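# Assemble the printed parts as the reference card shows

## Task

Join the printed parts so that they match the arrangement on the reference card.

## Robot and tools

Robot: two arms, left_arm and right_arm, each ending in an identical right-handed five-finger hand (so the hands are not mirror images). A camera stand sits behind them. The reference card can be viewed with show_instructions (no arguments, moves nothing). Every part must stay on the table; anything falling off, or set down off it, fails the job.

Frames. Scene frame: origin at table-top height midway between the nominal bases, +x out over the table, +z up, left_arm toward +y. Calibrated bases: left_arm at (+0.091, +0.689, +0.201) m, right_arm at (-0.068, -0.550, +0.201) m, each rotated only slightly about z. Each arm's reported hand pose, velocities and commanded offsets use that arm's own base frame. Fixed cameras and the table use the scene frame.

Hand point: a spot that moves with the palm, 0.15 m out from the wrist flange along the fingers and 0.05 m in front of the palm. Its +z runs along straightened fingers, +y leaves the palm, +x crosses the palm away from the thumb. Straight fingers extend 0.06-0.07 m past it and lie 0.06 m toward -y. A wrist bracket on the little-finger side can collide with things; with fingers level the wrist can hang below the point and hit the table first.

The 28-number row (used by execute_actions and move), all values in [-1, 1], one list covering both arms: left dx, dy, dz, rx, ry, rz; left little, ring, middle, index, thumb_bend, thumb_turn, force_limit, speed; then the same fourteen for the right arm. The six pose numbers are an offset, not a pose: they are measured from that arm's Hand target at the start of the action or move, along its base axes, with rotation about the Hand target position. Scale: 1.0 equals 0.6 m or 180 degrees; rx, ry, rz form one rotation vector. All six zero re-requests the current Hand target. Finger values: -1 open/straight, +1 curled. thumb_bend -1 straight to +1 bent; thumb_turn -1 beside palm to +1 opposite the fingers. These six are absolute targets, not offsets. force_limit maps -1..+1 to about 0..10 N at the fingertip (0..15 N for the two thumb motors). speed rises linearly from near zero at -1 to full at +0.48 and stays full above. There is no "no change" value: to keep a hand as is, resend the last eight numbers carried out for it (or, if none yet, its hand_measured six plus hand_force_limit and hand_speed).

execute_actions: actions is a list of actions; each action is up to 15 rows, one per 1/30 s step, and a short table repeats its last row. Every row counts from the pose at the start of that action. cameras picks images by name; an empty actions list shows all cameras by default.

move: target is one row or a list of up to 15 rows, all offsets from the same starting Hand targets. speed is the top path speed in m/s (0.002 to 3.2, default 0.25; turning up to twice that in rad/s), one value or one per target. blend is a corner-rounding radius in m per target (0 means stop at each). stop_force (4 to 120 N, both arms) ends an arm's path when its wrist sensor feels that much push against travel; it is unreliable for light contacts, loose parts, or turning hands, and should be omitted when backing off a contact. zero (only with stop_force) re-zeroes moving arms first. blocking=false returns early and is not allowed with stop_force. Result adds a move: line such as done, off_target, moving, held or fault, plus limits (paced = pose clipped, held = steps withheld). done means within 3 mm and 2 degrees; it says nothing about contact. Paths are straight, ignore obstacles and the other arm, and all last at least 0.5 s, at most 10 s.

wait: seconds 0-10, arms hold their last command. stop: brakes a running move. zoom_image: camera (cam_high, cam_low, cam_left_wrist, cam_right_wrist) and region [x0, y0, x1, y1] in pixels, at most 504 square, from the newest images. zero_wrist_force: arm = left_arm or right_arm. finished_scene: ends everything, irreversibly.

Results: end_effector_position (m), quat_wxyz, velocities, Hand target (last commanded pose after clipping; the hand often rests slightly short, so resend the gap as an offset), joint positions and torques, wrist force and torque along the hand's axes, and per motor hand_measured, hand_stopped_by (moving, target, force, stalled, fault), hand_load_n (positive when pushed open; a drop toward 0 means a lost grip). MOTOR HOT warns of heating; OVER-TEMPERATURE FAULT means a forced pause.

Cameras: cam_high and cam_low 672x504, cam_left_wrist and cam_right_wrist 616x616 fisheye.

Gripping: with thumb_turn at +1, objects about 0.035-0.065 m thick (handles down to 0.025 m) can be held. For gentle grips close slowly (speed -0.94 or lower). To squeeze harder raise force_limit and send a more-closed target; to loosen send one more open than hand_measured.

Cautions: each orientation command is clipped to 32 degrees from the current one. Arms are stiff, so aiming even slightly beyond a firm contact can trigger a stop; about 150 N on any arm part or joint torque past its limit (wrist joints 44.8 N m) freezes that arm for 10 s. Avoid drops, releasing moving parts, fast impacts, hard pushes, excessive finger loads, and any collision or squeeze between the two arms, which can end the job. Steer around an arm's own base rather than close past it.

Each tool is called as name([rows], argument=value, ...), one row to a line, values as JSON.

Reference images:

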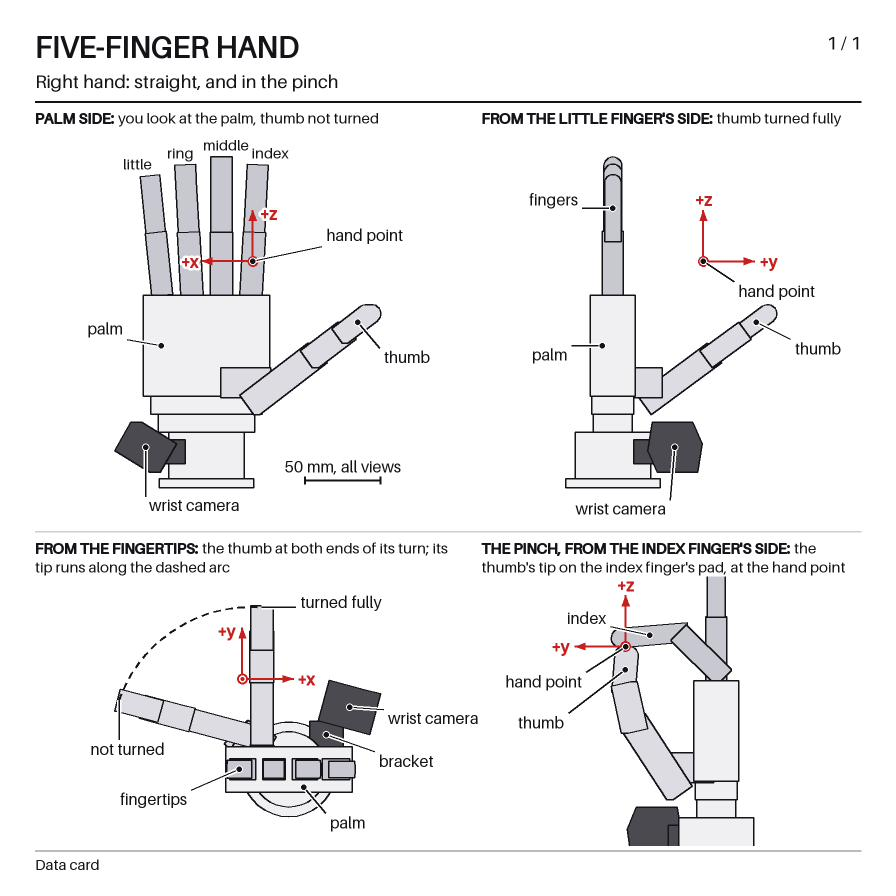

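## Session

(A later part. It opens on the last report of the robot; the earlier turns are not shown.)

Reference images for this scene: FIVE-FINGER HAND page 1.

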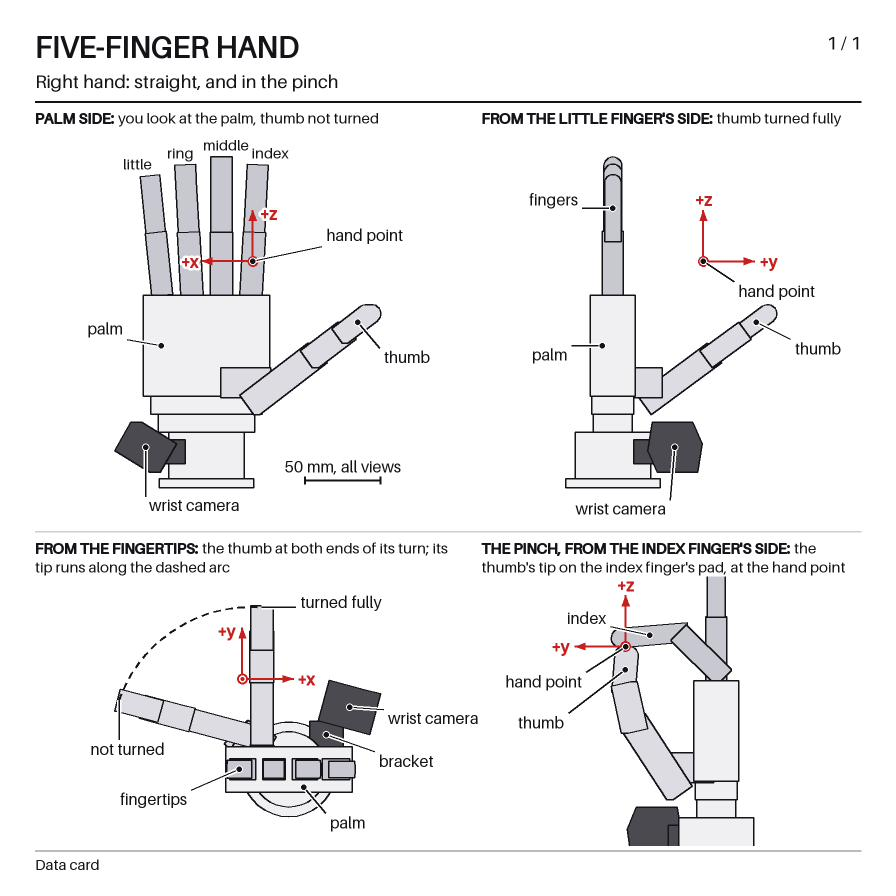

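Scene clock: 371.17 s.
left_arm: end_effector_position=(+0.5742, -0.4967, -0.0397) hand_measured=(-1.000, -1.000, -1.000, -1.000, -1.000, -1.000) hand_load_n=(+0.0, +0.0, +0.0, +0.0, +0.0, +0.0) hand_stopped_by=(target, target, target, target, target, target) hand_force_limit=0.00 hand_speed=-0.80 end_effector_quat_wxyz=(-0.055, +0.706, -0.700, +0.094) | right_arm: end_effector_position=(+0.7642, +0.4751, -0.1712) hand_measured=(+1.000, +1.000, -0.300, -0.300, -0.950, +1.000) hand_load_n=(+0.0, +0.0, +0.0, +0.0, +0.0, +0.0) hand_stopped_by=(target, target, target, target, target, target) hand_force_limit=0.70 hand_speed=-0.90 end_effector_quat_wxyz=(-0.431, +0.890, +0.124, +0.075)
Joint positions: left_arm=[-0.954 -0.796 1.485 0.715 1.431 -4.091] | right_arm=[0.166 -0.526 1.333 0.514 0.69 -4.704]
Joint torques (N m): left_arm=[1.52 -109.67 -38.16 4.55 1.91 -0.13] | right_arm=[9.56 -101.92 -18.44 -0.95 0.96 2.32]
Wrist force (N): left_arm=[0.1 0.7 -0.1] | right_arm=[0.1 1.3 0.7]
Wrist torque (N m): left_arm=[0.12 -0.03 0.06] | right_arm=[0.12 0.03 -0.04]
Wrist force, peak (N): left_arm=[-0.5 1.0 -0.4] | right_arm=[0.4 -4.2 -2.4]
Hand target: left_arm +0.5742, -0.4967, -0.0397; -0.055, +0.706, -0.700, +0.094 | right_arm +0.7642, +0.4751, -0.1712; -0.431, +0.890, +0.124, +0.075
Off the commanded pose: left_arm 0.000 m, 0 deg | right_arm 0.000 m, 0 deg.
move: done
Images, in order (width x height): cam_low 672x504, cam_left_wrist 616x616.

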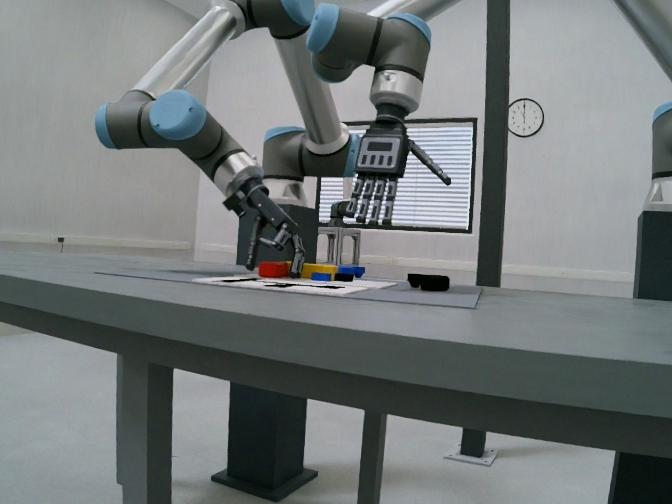

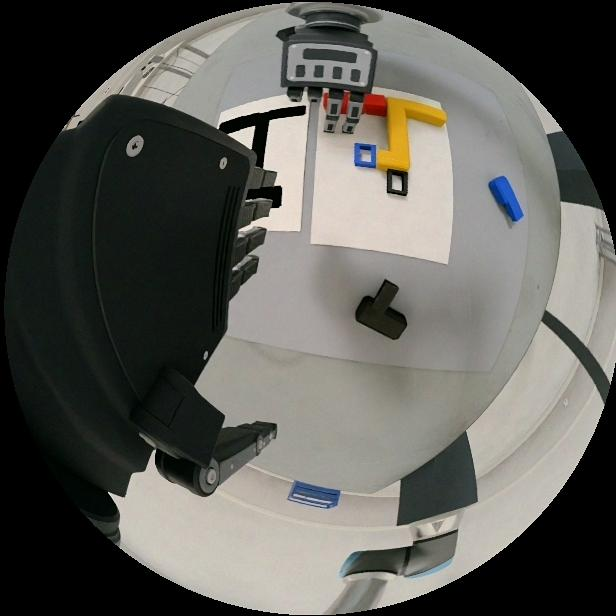

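move([
  [-0.1,0.15,0.1,0,0,0,-1,-1,-1,-1,-1,-1,0,-0.8,0,0,0.25,0,0,0,1,1,-0.5,-0.5,-0.9,1,0.3,0],
  [-0.358,0.21,0.18,0,0,-0.328,-1,-1,-1,-1,-1,-1,0,-0.8,-0.4,0.041,0.25,0.0152,0.0781,-0.2495,1,1,-0.5,-0.5,-0.9,1,0.3,0],
  [-0.358,0.21,0.18,0,0,-0.328,-1,-1,-1,-1,-1,-1,0,-0.8,-0.402,0.041,0.085,0.0152,0.0781,-0.2495,1,1,-0.5,-0.5,-0.9,1,0.3,0],
], speed=0.2, cameras=["all"])

zoom_image(camera="cam_high", region=[120, 180, 230, 290])

zoom_image(camera="cam_right_wrist", region=[220, 150, 470, 400])

Scene clock: 390.67 s.
left_arm: end_effector_position=(+0.3594, -0.3707, +0.0683) hand_measured=(-1.000, -1.000, -1.000, -1.000, -1.000, -1.000) hand_load_n=(-0.5, +0.0, +0.0, +0.0, +0.0, +0.0) hand_stopped_by=(target, target, target, target, target, target) hand_force_limit=0.00 hand_speed=-0.80 end_effector_quat_wxyz=(+0.002, -0.269, +0.957, -0.109) | right_arm: end_effector_position=(+0.5230, +0.4997, -0.1201) hand_measured=(+1.000, +1.000, -0.500, -0.500, -0.900, +1.000) hand_load_n=(+0.0, +0.0, +0.0, +0.0, +0.0, +0.0) hand_stopped_by=(target, target, target, target, target, target) hand_force_limit=0.30 hand_speed=0.00 end_effector_quat_wxyz=(-0.402, +0.862, -0.279, +0.130)
Joint positions: left_arm=[-1.176 -1.257 2.019 0.593 1.594 -3.297] | right_arm=[0.345 -0.96 2.027 -0.274 1.124 -3.556]
Joint torques (N m): left_arm=[10.81 -40.03 -37.72 4.64 -2.08 1.7] | right_arm=[14.96 -57.44 -24.14 3.57 1.44 1.78]
Wrist force (N): left_arm=[0.2 0.1 0.1] | right_arm=[-0.1 1.4 0.5]
Wrist torque (N m): left_arm=[0.01 -0.02 -0.30] | right_arm=[0.18 0.11 -0.11]
Wrist force, peak (N): left_arm=[-1.4 1.2 -1.3] | right_arm=[-0.4 3.2 2.4]
Hand target: left_arm +0.3594, -0.3707, +0.0683; +0.002, -0.269, +0.957, -0.109 | right_arm +0.5230, +0.4997, -0.1202; -0.402, +0.862, -0.279, +0.130
Off the commanded pose: left_arm 0.000 m, 0 deg | right_arm 0.000 m, 0 deg.
move: done

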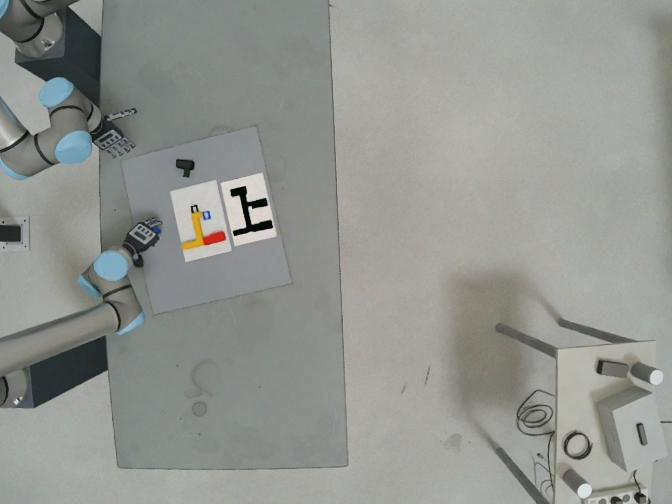

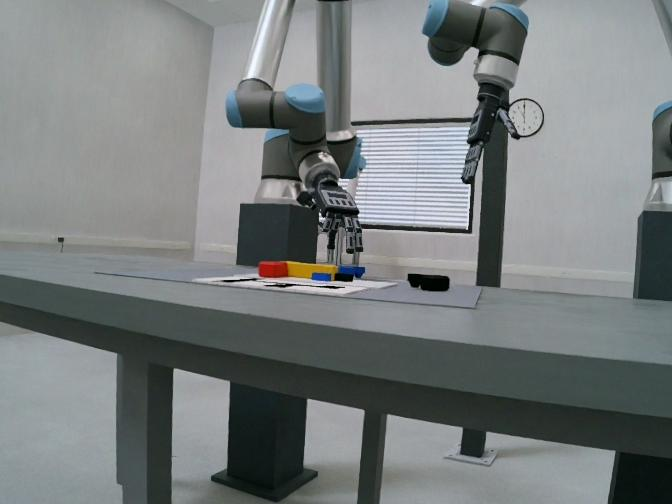

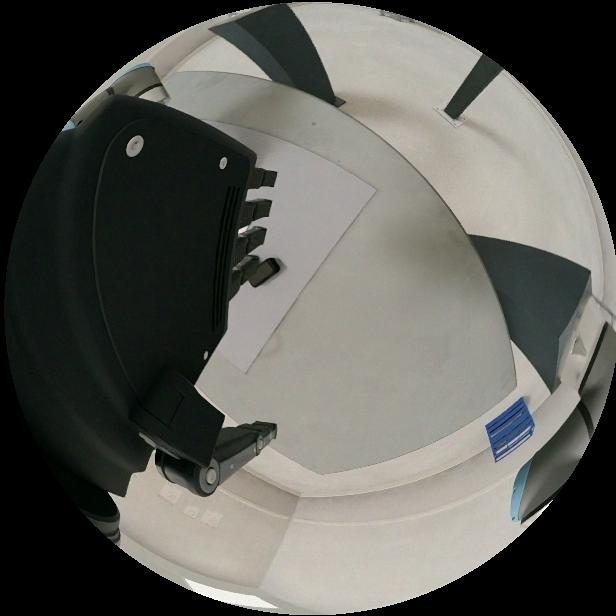

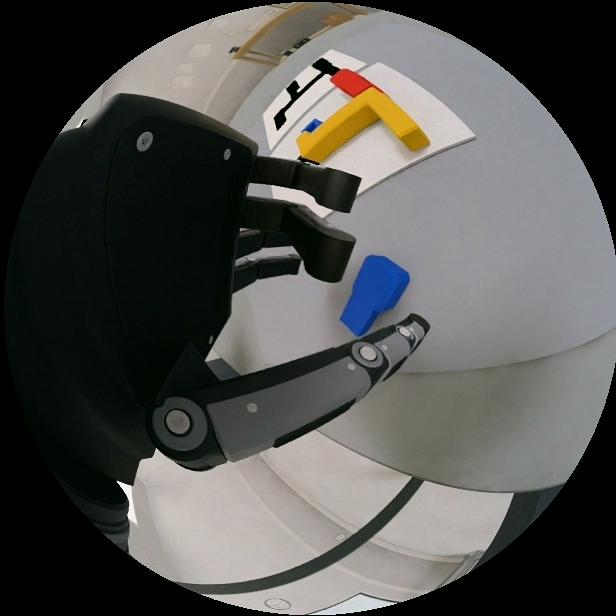

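Scaled by 4.582 from the camera's 672x504 image, which has a finer 960x720 frame.

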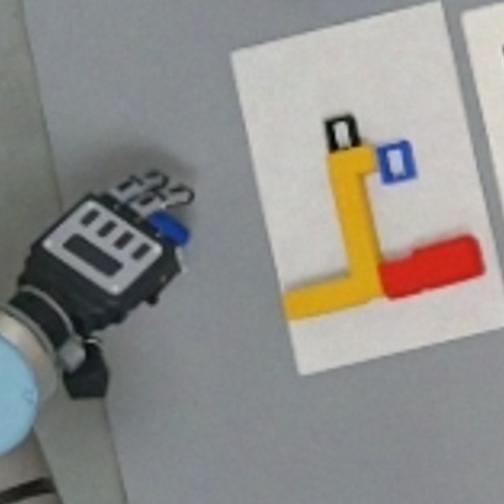

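Scaled by 2.016 from the camera's 616x616 image, which has a finer 880x880 frame.

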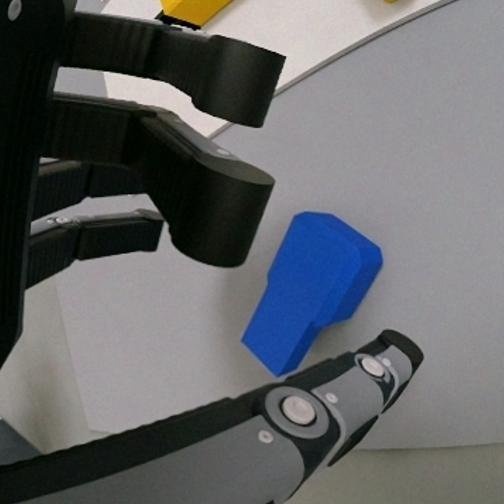

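move(target=[0,0,0,0,0,0,-1,-1,-1,-1,-1,-1,0,-0.8,0,0,-0.085,0,0,0,1,1,-0.5,-0.5,-0.9,1,0.3,-0.9], speed=0.04, stop_force=5)

move(target=[0,0,0,0,0,0,-1,-1,-1,-1,-1,-1,0,-0.8,0,0,0,0,0,0,1,1,0.5,0.5,0.35,1,-0.2,-0.9], cameras=["cam_right_wrist"])

zoom_image(camera="cam_right_wrist", region=[220, 150, 470, 400])

Scene clock: 397.63 s.
left_arm: end_effector_position=(+0.3594, -0.3707, +0.0683) hand_measured=(-1.000, -1.000, -1.000, -1.000, -1.000, -1.000) hand_load_n=(+0.0, +0.0, +0.0, +0.0, -0.5, +0.0) hand_stopped_by=(target, target, target, target, target, target) hand_force_limit=0.00 hand_speed=-0.80 end_effector_quat_wxyz=(+0.002, -0.269, +0.957, -0.109) | right_arm: end_effector_position=(+0.5231, +0.4997, -0.1712) hand_measured=(+1.000, +1.000, -0.500, -0.500, -0.900, +1.000) hand_load_n=(+0.0, +0.0, +0.0, -0.5, +0.0, +0.0) hand_stopped_by=(target, target, target, target, target, target) hand_force_limit=0.30 hand_speed=-0.90 end_effector_quat_wxyz=(-0.402, +0.862, -0.279, +0.130)
Joint positions: left_arm=[-1.176 -1.257 2.019 0.593 1.594 -3.297] | right_arm=[0.345 -0.877 2.023 -0.353 1.124 -3.556]
Joint torques (N m): left_arm=[11.8 -40.38 -37.23 4.67 -2.17 1.8] | right_arm=[9.61 -84.22 -9.44 5.53 -1.44 0.47]
Wrist force (N): left_arm=[-0.1 0.1 0.1] | right_arm=[-0.5 1.4 0.4]
Wrist torque (N m): left_arm=[0.01 0.01 -0.32] | right_arm=[0.20 0.14 -0.10]
Wrist force, peak (N): left_arm=[0.1 0.6 -0.4] | right_arm=[-0.8 2.0 0.4]
Hand target: left_arm +0.3594, -0.3707, +0.0683; +0.002, -0.269, +0.957, -0.109 | right_arm +0.5230, +0.4997, -0.1712; -0.402, +0.862, -0.279, +0.130
Off the commanded pose: left_arm 0.000 m, 0 deg | right_arm 0.000 m, 0 deg.
move: done

Scene clock: 399.87 s.
left_arm: end_effector_position=(+0.3594, -0.3707, +0.0683) hand_measured=(-1.000, -1.000, -1.000, -1.000, -1.000, -1.000) hand_load_n=(+0.0, +0.0, +0.0, -0.5, +0.0, +0.0) hand_stopped_by=(target, target, target, target, target, target) hand_force_limit=0.00 hand_speed=-0.80 end_effector_quat_wxyz=(+0.002, -0.269, +0.957, -0.109) | right_arm: end_effector_position=(+0.5230, +0.4997, -0.1712) hand_measured=(+1.000, +1.000, +0.038, +0.048, -0.626, +1.000) hand_load_n=(+0.0, +0.0, +3.5, +4.5, +7.5, -2.0) hand_stopped_by=(target, target, force, force, force, target) hand_force_limit=-0.20 hand_speed=-0.90 end_effector_quat_wxyz=(-0.402, +0.862, -0.279, +0.130)
Joint positions: left_arm=[-1.176 -1.257 2.019 0.593 1.594 -3.297] | right_arm=[0.345 -0.877 2.023 -0.353 1.124 -3.556]
Joint torques (N m): left_arm=[10.51 -39.38 -36.47 4.61 -2.01 1.67] | right_arm=[6.78 -82.99 -8.65 5.14 -0.81 2.57]
Wrist force (N): left_arm=[0.1 0.1 -0.1] | right_arm=[-0.3 1.8 0.6]
Wrist torque (N m): left_arm=[0.02 -0.02 -0.30] | right_arm=[0.24 0.11 -0.08]
Wrist force, peak (N): left_arm=[0.5 0.0 -0.2] | right_arm=[-0.5 2.0 0.5]
Hand target: left_arm +0.3594, -0.3707, +0.0683; +0.002, -0.269, +0.957, -0.109 | right_arm +0.5230, +0.4997, -0.1712; -0.402, +0.862, -0.279, +0.130
Off the commanded pose: left_arm 0.000 m, 0 deg | right_arm 0.000 m, 0 deg.
move: done
Images, in order (width x height): cam_right_wrist 616x616.

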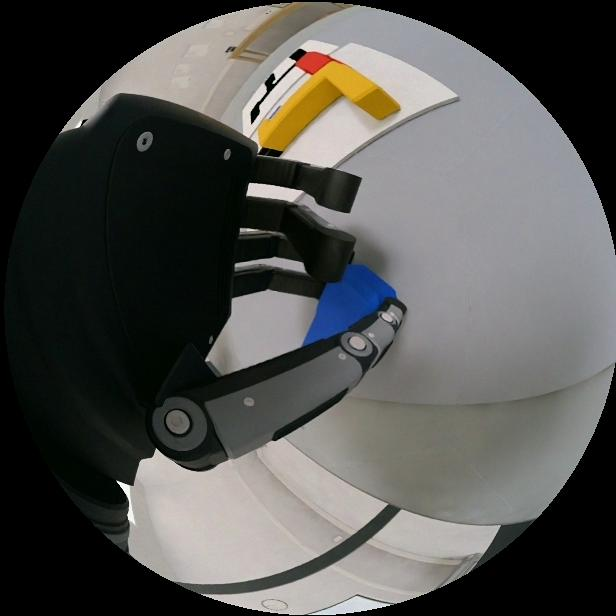

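Scaled by 2.016 from the camera's 616x616 image, which has a finer 880x880 frame.

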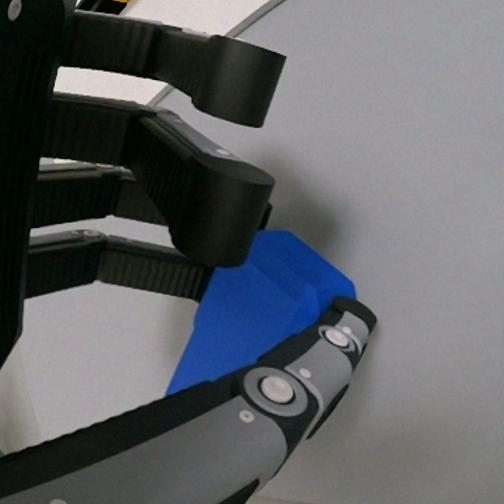

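move(target=[0,0,0,0,0,0,-1,-1,-1,-1,-1,-1,0,-0.8,0,0,0,0,0,0,1,1,0.7,0.7,0.5,1,0.7,-0.9])

move(target=[0,0,0,0,0,0,-1,-1,-1,-1,-1,-1,0,-0.8,0,0,0.15,0,0,0,1,1,0.7,0.7,0.5,1,0.7,-0.9], speed=0.1, cameras=["cam_high","cam_right_wrist","cam_low"])

zoom_image(camera="cam_high", region=[120, 195, 180, 255])

zoom_image(camera="cam_low", region=[280, 160, 400, 290])

Scene clock: 406.90 s.
left_arm: end_effector_position=(+0.3594, -0.3707, +0.0683) hand_measured=(-1.000, -1.000, -1.000, -1.000, -1.000, -1.000) hand_load_n=(+0.0, +0.0, +0.0, +0.0, +0.0, +0.0) hand_stopped_by=(target, target, target, target, target, target) hand_force_limit=0.00 hand_speed=-0.80 end_effector_quat_wxyz=(+0.002, -0.269, +0.957, -0.109) | right_arm: end_effector_position=(+0.5230, +0.4997, -0.1712) hand_measured=(+1.000, +1.000, +0.062, +0.074, -0.628, +1.000) hand_load_n=(+0.0, +0.0, +9.0, +8.5, +16.5, -3.0) hand_stopped_by=(target, target, force, force, force, target) hand_force_limit=0.70 hand_speed=-0.90 end_effector_quat_wxyz=(-0.402, +0.862, -0.279, +0.130)
Joint positions: left_arm=[-1.176 -1.257 2.019 0.593 1.594 -3.297] | right_arm=[0.345 -0.877 2.023 -0.353 1.124 -3.556]
Joint torques (N m): left_arm=[11.6 -39.34 -37.08 4.48 -2.04 1.82] | right_arm=[4.55 -81.36 -8.63 4.67 0.15 2.39]
Wrist force (N): left_arm=[0.1 0.3 -0.3] | right_arm=[-0.3 1.3 0.0]
Wrist torque (N m): left_arm=[0.05 0.00 -0.30] | right_arm=[0.19 0.13 -0.10]
Wrist force, peak (N): left_arm=[0.0 0.6 -0.1] | right_arm=[-0.8 1.9 0.6]
Hand target: left_arm +0.3594, -0.3707, +0.0683; +0.002, -0.269, +0.957, -0.109 | right_arm +0.5230, +0.4997, -0.1712; -0.402, +0.862, -0.279, +0.130
Off the commanded pose: left_arm 0.000 m, 0 deg | right_arm 0.000 m, 0 deg.
move: done

Scene clock: 408.13 s.
left_arm: end_effector_position=(+0.3594, -0.3707, +0.0683) hand_measured=(-1.000, -1.000, -1.000, -1.000, -1.000, -1.000) hand_load_n=(+0.0, +0.0, +0.0, +0.0, -0.5, +0.0) hand_stopped_by=(target, target, target, target, target, target) hand_force_limit=0.00 hand_speed=-0.80 end_effector_quat_wxyz=(+0.002, -0.269, +0.957, -0.109) | right_arm: end_effector_position=(+0.5230, +0.4998, -0.0811) hand_measured=(+1.000, +1.000, +0.062, +0.074, -0.628, +1.000) hand_load_n=(+0.0, +0.0, +9.5, +8.5, +17.0, -3.0) hand_stopped_by=(target, target, force, force, force, target) hand_force_limit=0.70 hand_speed=-0.90 end_effector_quat_wxyz=(-0.402, +0.862, -0.279, +0.130) end_effector_velocity=(+0.002, +0.000, -0.002) end_effector_angular_velocity=(+0.001, -0.003, -0.001)
Joint positions: left_arm=[-1.176 -1.257 2.019 0.593 1.594 -3.297] | right_arm=[0.345 -1.021 2.025 -0.211 1.124 -3.556]
Joint velocities: left_arm=[within noise] | right_arm=[-0.001 0.003 0 -0.006 0 0]
Joint torques (N m): left_arm=[11.52 -40.28 -37.12 4.76 -2.06 1.54] | right_arm=[4.67 -47.09 -19.65 -2.95 0.91 -2.25]
Wrist force (N): left_arm=[0.1 0.0 0.0] | right_arm=[-0.4 1.2 0.6]
Wrist torque (N m): left_arm=[0.01 0.00 -0.31] | right_arm=[0.16 0.13 -0.12]
Wrist force, peak (N): left_arm=[0.0 0.4 -0.5] | right_arm=[-0.7 2.9 1.3]
Hand target: left_arm +0.3594, -0.3707, +0.0683; +0.002, -0.269, +0.957, -0.109 | right_arm +0.5230, +0.4997, -0.0812; -0.402, +0.862, -0.279, +0.130
Off the commanded pose: left_arm 0.000 m, 0 deg | right_arm 0.000 m, 0 deg.
move: done
Images, in order (width x height): cam_high 672x504, cam_low 672x504, cam_right_wrist 616x616.

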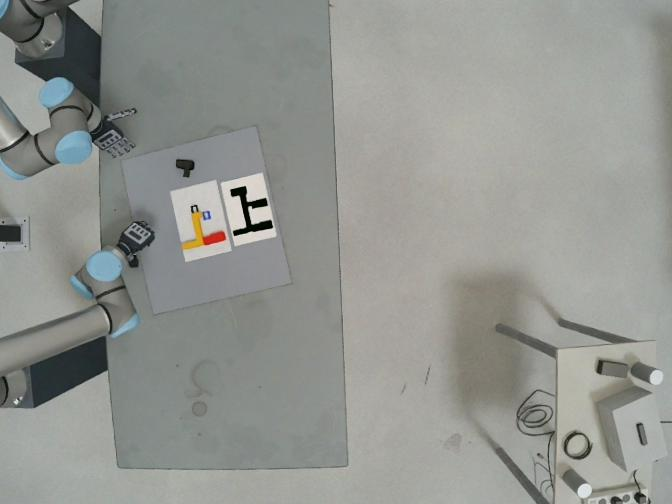

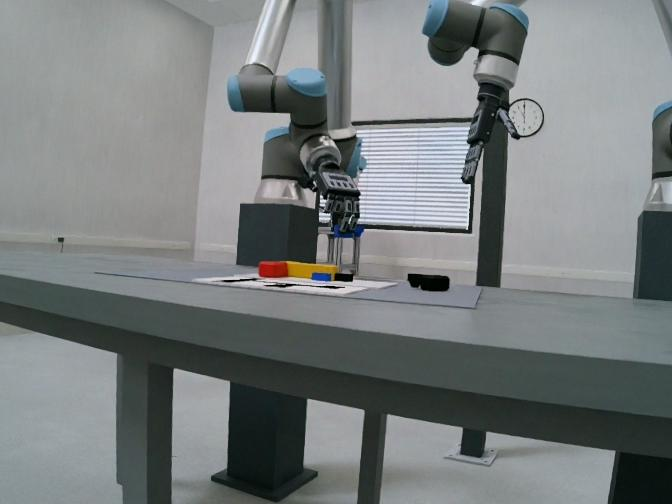

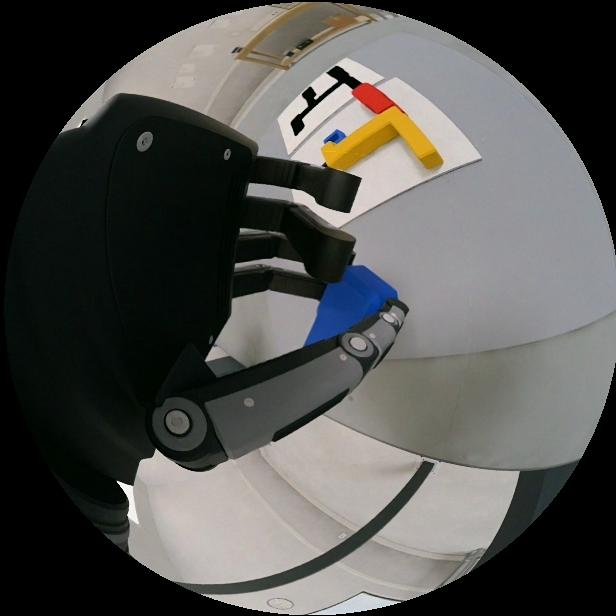

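Scaled by 8.400 from the camera's 672x504 image, which has a finer 960x720 frame.

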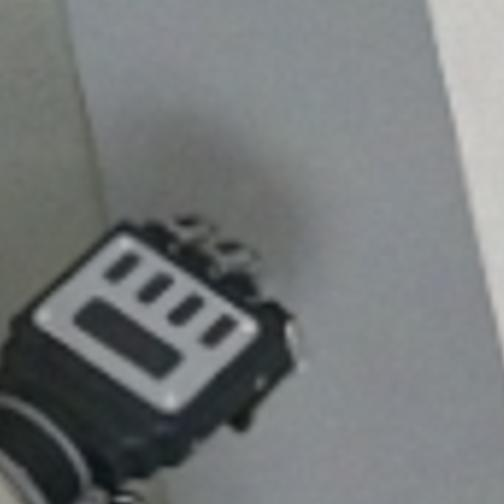

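Scaled by 3.877 from the camera's 672x504 image, which has a finer 960x720 frame.

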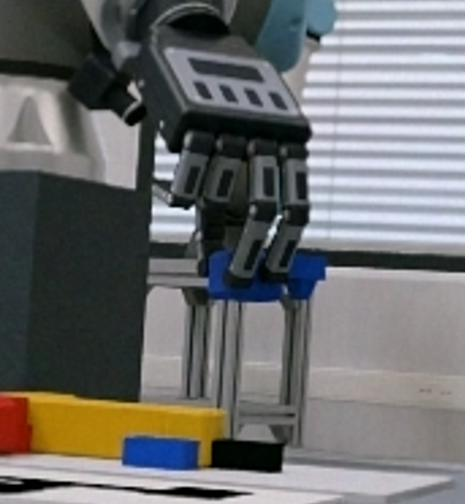

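move([
  [0,0,0,0,0,0,-1,-1,-1,-1,-1,-1,0,-0.8,0.39,0.114,0,0,0,0.257,1,1,0.7,0.7,0.5,1,0.7,-0.9],
  [0.36,-0.07,-0.18,0,0,0.328,-1,-1,-1,-1,-1,-1,0,-0.8,0.39,0.114,-0.05,0,0,0.257,1,1,0.7,0.7,0.5,1,0.7,-0.9],
], speed=0.2, cameras=["cam_high","cam_left_wrist"])

Scene clock: 456.53 s.
left_arm: end_effector_position=(+0.5754, -0.4126, -0.0398) hand_measured=(-1.000, -1.000, -1.000, -1.000, -1.000, -1.000) hand_load_n=(+0.0, +0.0, +0.0, +0.0, +0.0, +0.0) hand_stopped_by=(target, target, target, target, target, target) hand_force_limit=0.00 hand_speed=-0.80 end_effector_quat_wxyz=(-0.055, +0.706, -0.700, +0.094) | right_arm: end_effector_position=(+0.7570, +0.5681, -0.1113) hand_measured=(+1.000, +1.000, +0.062, +0.074, -0.628, +1.000) hand_load_n=(+0.0, +0.0, +9.5, +8.5, +17.0, -3.0) hand_stopped_by=(target, target, force, force, force, target) hand_force_limit=0.70 hand_speed=-0.90 end_effector_quat_wxyz=(-0.421, +0.903, +0.082, -0.038)
Joint positions: left_arm=[-0.882 -0.863 1.614 0.643 1.443 -4.02] | right_arm=[0.274 -0.455 1.071 0.845 0.703 -4.569]
Joint torques (N m): left_arm=[-4.05 -101.58 -23.51 0.51 2.07 -0.93] | right_arm=[15.01 -108.95 -35.64 1.97 0.77 2.34]
Wrist force (N): left_arm=[0.0 0.7 -0.1] | right_arm=[-0.8 1.3 0.6]
Wrist torque (N m): left_arm=[0.12 -0.02 0.04] | right_arm=[0.16 0.09 0.07]
Wrist force, peak (N): left_arm=[1.1 0.9 -0.8] | right_arm=[-1.9 2.5 -0.1]
Hand target: left_arm +0.5754, -0.4127, -0.0397; -0.055, +0.706, -0.700, +0.094 | right_arm +0.7570, +0.5681, -0.1112; -0.421, +0.903, +0.082, -0.038
Off the commanded pose: left_arm 0.000 m, 0 deg | right_arm 0.000 m, 0 deg.
move: done
Images, in order (width x height): cam_high 672x504, cam_left_wrist 616x616.

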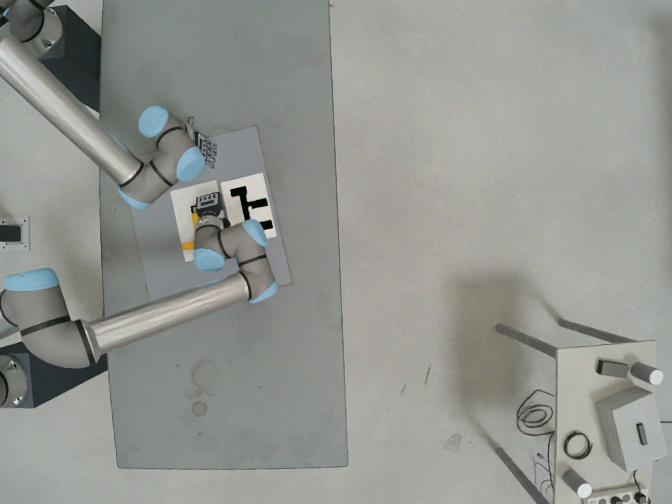

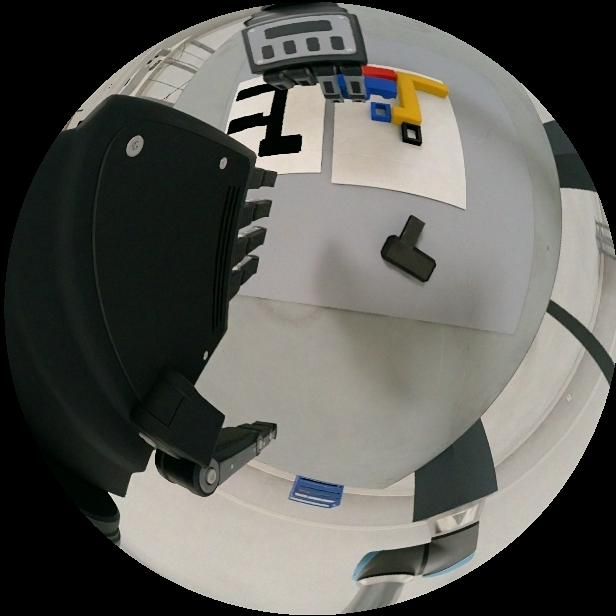

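zoom_image(camera="cam_left_wrist", region=[320, 50, 460, 190])

zoom_image(camera="cam_left_wrist", region=[340, 60, 410, 130])

Scaled by 3.600 from the camera's 616x616 image, which has a finer 880x880 frame.

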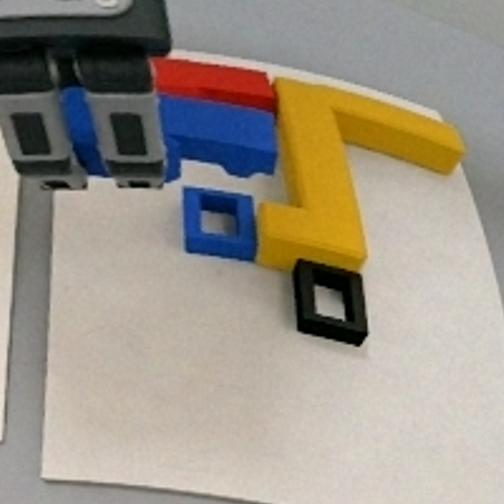

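Scaled by 7.200 from the camera's 616x616 image, which has a finer 880x880 frame.

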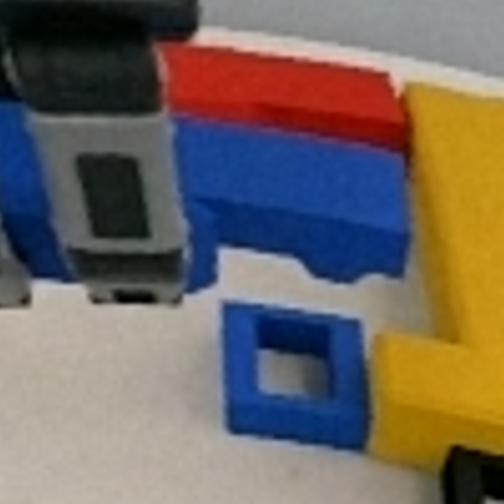

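move(target=[0,0,0,0,0,0,-1,-1,-1,-1,-1,-1,0,-0.8,0.0113,0.0022,-0.055,0,0,0,1,1,0.7,0.7,0.5,1,0.7,-0.9], speed=0.04, stop_force=5, cameras=["cam_left_wrist"])

zoom_image(camera="cam_left_wrist", region=[340, 60, 410, 130])

Scene clock: 467.93 s.
left_arm: end_effector_position=(+0.5754, -0.4127, -0.0397) hand_measured=(-1.000, -1.000, -1.000, -1.000, -1.000, -1.000) hand_load_n=(+0.0, +0.0, +0.0, +0.0, +0.0, +0.0) hand_stopped_by=(target, target, target, target, target, target) hand_force_limit=0.00 hand_speed=-0.80 end_effector_quat_wxyz=(-0.055, +0.706, -0.700, +0.094) | right_arm: end_effector_position=(+0.7638, +0.5694, -0.1442) hand_measured=(+1.000, +1.000, +0.062, +0.074, -0.628, +1.000) hand_load_n=(+0.0, +0.0, +9.5, +8.5, +17.0, -3.0) hand_stopped_by=(target, target, force, force, force, target) hand_force_limit=0.70 hand_speed=-0.90 end_effector_quat_wxyz=(-0.421, +0.903, +0.082, -0.038)
Joint positions: left_arm=[-0.882 -0.863 1.614 0.643 1.443 -4.02] | right_arm=[0.273 -0.408 1.039 0.831 0.703 -4.57]
Joint torques (N m): left_arm=[-9.08 -106.54 -20.72 0.27 1.69 -1.93] | right_arm=[-15.96 -123.13 -23 7.3 -3.07 -1.92]
Wrist force (N): left_arm=[0.3 0.3 0.0] | right_arm=[-0.8 0.9 0.8]
Wrist torque (N m): left_arm=[0.07 -0.06 0.05] | right_arm=[0.10 0.07 0.07]
Wrist force, peak (N): left_arm=[-0.2 0.9 0.2] | right_arm=[-0.8 2.0 1.0]
Hand target: left_arm +0.5754, -0.4127, -0.0397; -0.055, +0.706, -0.700, +0.094 | right_arm +0.7638, +0.5695, -0.1442; -0.421, +0.903, +0.082, -0.038
Off the commanded pose: left_arm 0.000 m, 0 deg | right_arm 0.000 m, 0 deg.
move: done
Images, in order (width x height): cam_left_wrist 616x616.

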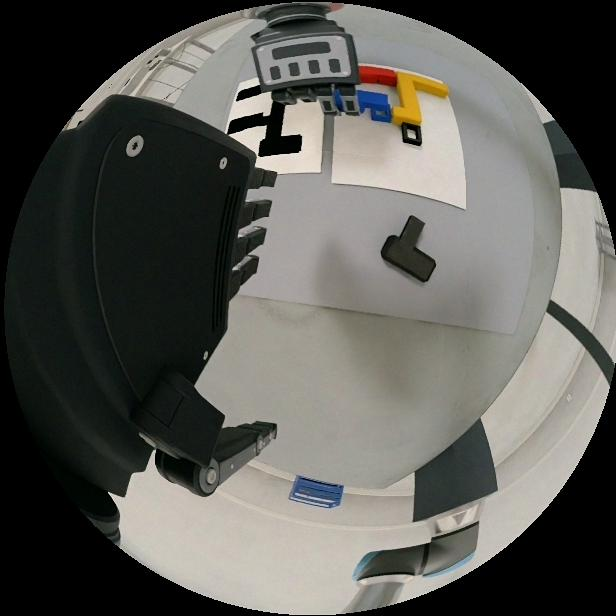

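Scaled by 7.200 from the camera's 616x616 image, which has a finer 880x880 frame.

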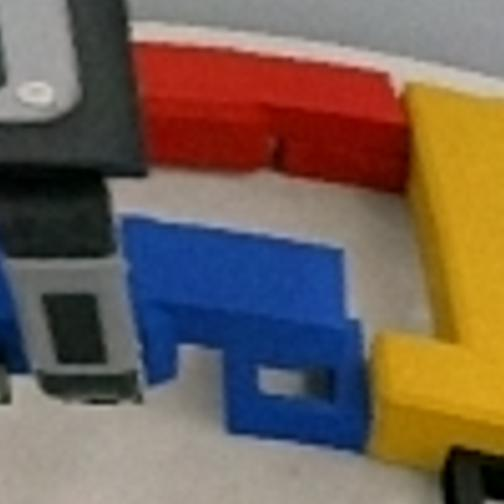

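move(target=[0,0,0,0,0,0,-1,-1,-1,-1,-1,-1,0,-0.8,-0.0082,-0.0016,-0.013,0,0,0,1,1,0.7,0.7,0.5,1,0.7,-0.9], speed=0.03, stop_force=5, cameras=["cam_left_wrist"])

zoom_image(camera="cam_left_wrist", region=[340, 60, 410, 130])

Scene clock: 485.73 s.
left_arm: end_effector_position=(+0.5754, -0.4127, -0.0397) hand_measured=(-1.000, -1.000, -1.000, -1.000, -1.000, -1.000) hand_load_n=(+0.0, +0.0, +0.0, +0.0, +0.0, +0.0) hand_stopped_by=(target, target, target, target, target, target) hand_force_limit=0.00 hand_speed=-0.80 end_effector_quat_wxyz=(-0.055, +0.706, -0.700, +0.094) | right_arm: end_effector_position=(+0.7589, +0.5685, -0.1520) hand_measured=(+1.000, +1.000, +0.062, +0.074, -0.628, +1.000) hand_load_n=(+0.0, +0.0, +9.0, +8.5, +17.0, -3.0) hand_stopped_by=(target, target, force, force, force, target) hand_force_limit=0.70 hand_speed=-0.90 end_effector_quat_wxyz=(-0.421, +0.903, +0.082, -0.038)
Joint positions: left_arm=[-0.882 -0.863 1.614 0.643 1.443 -4.02] | right_arm=[0.274 -0.407 1.054 0.815 0.703 -4.57]
Joint torques (N m): left_arm=[-7.28 -107.27 -20.98 0.48 2.15 -0.63] | right_arm=[13.79 -94.04 -36.16 8.2 0.84 1.89]
Wrist force (N): left_arm=[-0.2 0.5 0.1] | right_arm=[-0.7 1.5 0.4]
Wrist torque (N m): left_arm=[0.10 0.00 0.03] | right_arm=[0.21 0.06 0.10]
Wrist force, peak (N): left_arm=[-0.2 0.8 0.0] | right_arm=[-1.2 1.3 0.7]
Hand target: left_arm +0.5754, -0.4127, -0.0397; -0.055, +0.706, -0.700, +0.094 | right_arm +0.7589, +0.5685, -0.1520; -0.421, +0.903, +0.082, -0.038
Off the commanded pose: left_arm 0.000 m, 0 deg | right_arm 0.000 m, 0 deg.
move: done
Images, in order (width x height): cam_left_wrist 616x616.

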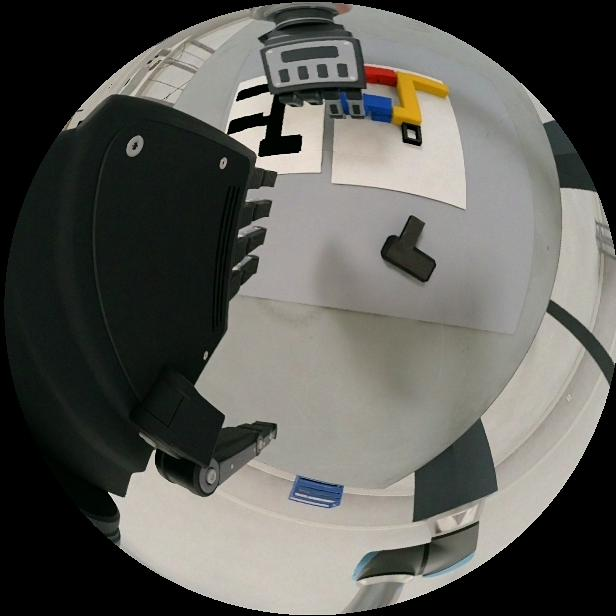

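Scaled by 7.200 from the camera's 616x616 image, which has a finer 880x880 frame.

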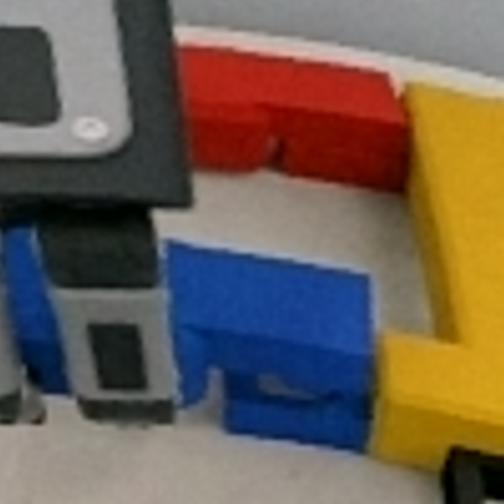

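move(target=[0,0,0,0,0,0,-1,-1,-1,-1,-1,-1,0,-0.8,0,-0.0025,-0.022,0,0,0,1,1,0.7,0.7,0.5,1,0.7,-0.9], speed=0.015, stop_force=4, cameras=["cam_left_wrist"])

zoom_image(camera="cam_left_wrist", region=[340, 60, 410, 130])

Scene clock: 500.83 s.
left_arm: end_effector_position=(+0.5754, -0.4127, -0.0397) hand_measured=(-1.000, -1.000, -1.000, -1.000, -1.000, -1.000) hand_load_n=(+0.0, +0.0, +0.0, +0.0, +0.0, +0.0) hand_stopped_by=(target, target, target, target, target, target) hand_force_limit=0.00 hand_speed=-0.80 end_effector_quat_wxyz=(-0.055, +0.706, -0.700, +0.094) | right_arm: end_effector_position=(+0.7589, +0.5670, -0.1653) hand_measured=(+1.000, +1.000, +0.062, +0.074, -0.628, +1.000) hand_load_n=(+0.0, +0.0, +9.0, +3.5, +14.0, -3.0) hand_stopped_by=(target, target, force, force, force, target) hand_force_limit=0.70 hand_speed=-0.90 end_effector_quat_wxyz=(-0.421, +0.903, +0.082, -0.038)
Joint positions: left_arm=[-0.882 -0.863 1.614 0.643 1.443 -4.02] | right_arm=[0.272 -0.393 1.051 0.805 0.703 -4.572]
Joint torques (N m): left_arm=[-7.34 -107.56 -20.28 0.35 1.92 -0.11] | right_arm=[-14.72 -93.81 -31.53 -0.45 -2.43 -2.39]
Wrist force (N): left_arm=[0.2 0.2 0.0] | right_arm=[2.2 -1.8 -2.3]
Wrist torque (N m): left_arm=[0.05 -0.05 0.04] | right_arm=[0.14 0.06 0.05]
Wrist force, peak (N): left_arm=[-0.2 0.9 -0.3] | right_arm=[2.0 -2.6 -2.5]
Hand target: left_arm +0.5754, -0.4127, -0.0397; -0.055, +0.706, -0.700, +0.094 | right_arm +0.7589, +0.5670, -0.1653; -0.421, +0.903, +0.082, -0.038
Off the commanded pose: left_arm 0.000 m, 0 deg | right_arm 0.000 m, 0 deg.
move: contact (right_arm)
Images, in order (width x height): cam_left_wrist 616x616.

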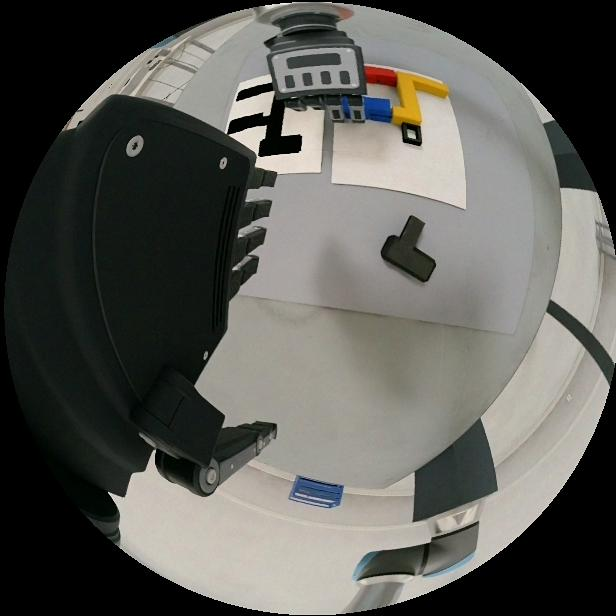

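Scaled by 7.200 from the camera's 616x616 image, which has a finer 880x880 frame.

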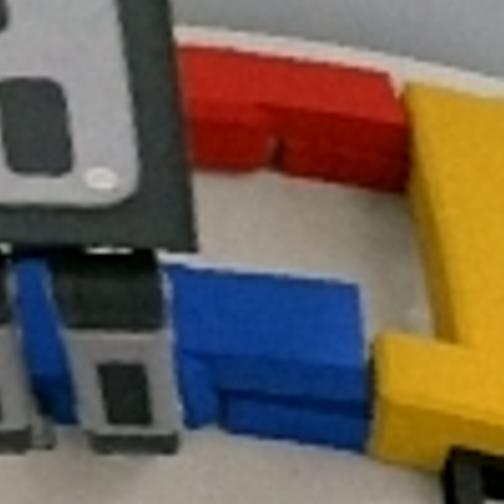

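move(target=[0,0,0,0,0,0,-1,-1,-1,-1,-1,-1,0,-0.8,-0.0033,-0.0007,-0.008,0,0,0,1,1,0.7,0.7,0.5,1,0.7,-0.9], speed=0.01, stop_force=8, cameras=["cam_left_wrist"])

zoom_image(camera="cam_left_wrist", region=[340, 60, 410, 130])

Scene clock: 506.07 s.
left_arm: end_effector_position=(+0.5754, -0.4127, -0.0397) hand_measured=(-1.000, -1.000, -1.000, -1.000, -1.000, -1.000) hand_load_n=(+0.0, +0.0, +0.0, -0.5, +0.0, +0.0) hand_stopped_by=(target, target, target, target, target, target) hand_force_limit=0.00 hand_speed=-0.80 end_effector_quat_wxyz=(-0.055, +0.706, -0.700, +0.094) | right_arm: end_effector_position=(+0.7569, +0.5665, -0.1701) hand_measured=(+1.000, +1.000, +0.062, +0.074, -0.628, +1.000) hand_load_n=(+0.0, +0.0, +9.5, +2.5, +14.5, -1.5) hand_stopped_by=(target, target, force, force, force, target) hand_force_limit=0.70 hand_speed=-0.90 end_effector_quat_wxyz=(-0.421, +0.903, +0.082, -0.038)
Joint positions: left_arm=[-0.882 -0.863 1.614 0.643 1.443 -4.02] | right_arm=[0.272 -0.39 1.056 0.797 0.703 -4.572]
Joint torques (N m): left_arm=[-6.34 -107.57 -20.37 0.31 2.05 0.79] | right_arm=[13.6 -91.14 -29.16 5.62 1.1 2.39]
Wrist force (N): left_arm=[-0.2 0.4 0.2] | right_arm=[2.7 -5.4 -5.3]
Wrist torque (N m): left_arm=[0.08 0.00 0.03] | right_arm=[0.10 0.21 -0.05]
Wrist force, peak (N): left_arm=[0.0 0.8 0.1] | right_arm=[3.2 -5.7 -5.4]
Hand target: left_arm +0.5754, -0.4127, -0.0397; -0.055, +0.706, -0.700, +0.094 | right_arm +0.7569, +0.5666, -0.1701; -0.421, +0.903, +0.082, -0.038
Off the commanded pose: left_arm 0.000 m, 0 deg | right_arm 0.000 m, 0 deg.
move: done
Images, in order (width x height): cam_left_wrist 616x616.

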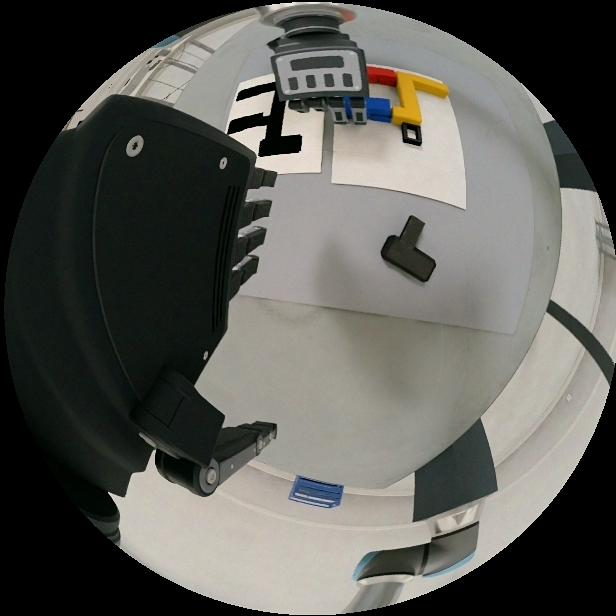

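Scaled by 7.200 from the camera's 616x616 image, which has a finer 880x880 frame.

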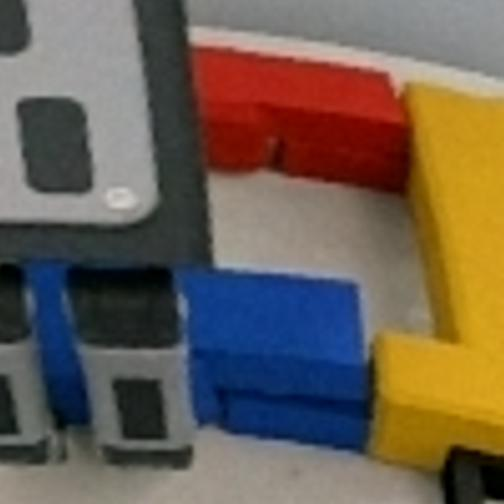

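move(target=[0,0,0,0,0,0,-1,-1,-1,-1,-1,-1,0,-0.8,-0.004,-0.0008,0.0015,0,0,0,1,1,0.7,0.7,0.5,1,0.7,-0.9], speed=0.01, cameras=["cam_left_wrist"])

zoom_image(camera="cam_left_wrist", region=[340, 60, 410, 130])

Scene clock: 511.37 s.
left_arm: end_effector_position=(+0.5754, -0.4127, -0.0397) hand_measured=(-1.000, -1.000, -1.000, -1.000, -1.000, -1.000) hand_load_n=(+0.0, +0.0, +0.0, +0.0, +0.0, +0.0) hand_stopped_by=(target, target, target, target, target, target) hand_force_limit=0.00 hand_speed=-0.80 end_effector_quat_wxyz=(-0.055, +0.706, -0.700, +0.094) | right_arm: end_effector_position=(+0.7545, +0.5661, -0.1692) hand_measured=(+1.000, +1.000, +0.062, +0.074, -0.628, +1.000) hand_load_n=(+0.0, +0.0, +11.5, +3.5, +13.0, -5.0) hand_stopped_by=(target, target, force, force, force, target) hand_force_limit=0.70 hand_speed=-0.90 end_effector_quat_wxyz=(-0.421, +0.903, +0.082, -0.038)
Joint positions: left_arm=[-0.882 -0.863 1.614 0.643 1.443 -4.02] | right_arm=[0.272 -0.395 1.064 0.793 0.703 -4.572]
Joint torques (N m): left_arm=[-7.6 -106.52 -20.22 0.65 2.1 1.41] | right_arm=[16.36 -107.82 -24.37 2.03 0.9 2.33]
Wrist force (N): left_arm=[0.2 0.4 0.1] | right_arm=[9.4 0.5 2.4]
Wrist torque (N m): left_arm=[0.08 -0.05 0.04] | right_arm=[0.26 0.09 -0.01]
Wrist force, peak (N): left_arm=[0.0 0.8 0.2] | right_arm=[9.4 0.5 2.4]
Hand target: left_arm +0.5754, -0.4127, -0.0397; -0.055, +0.706, -0.700, +0.094 | right_arm +0.7545, +0.5661, -0.1692; -0.421, +0.903, +0.082, -0.038
Off the commanded pose: left_arm 0.000 m, 0 deg | right_arm 0.000 m, 0 deg.
move: done
Images, in order (width x height): cam_left_wrist 616x616.

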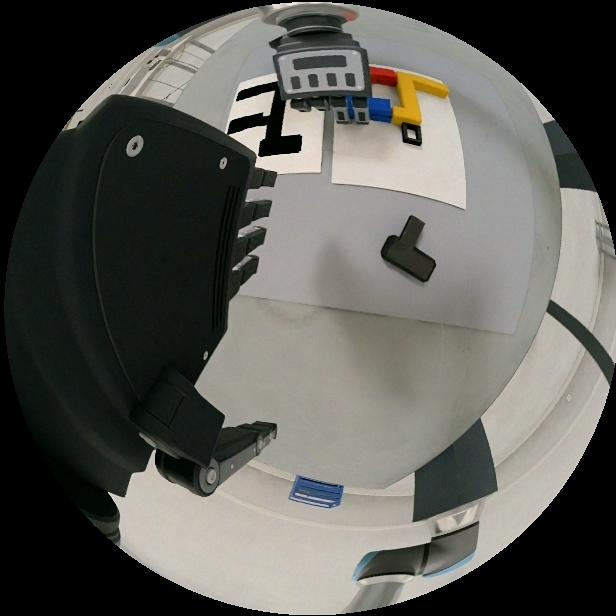

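Scaled by 7.200 from the camera's 616x616 image, which has a finer 880x880 frame.

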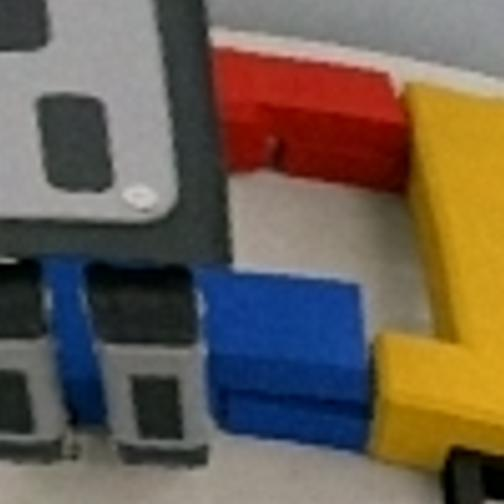

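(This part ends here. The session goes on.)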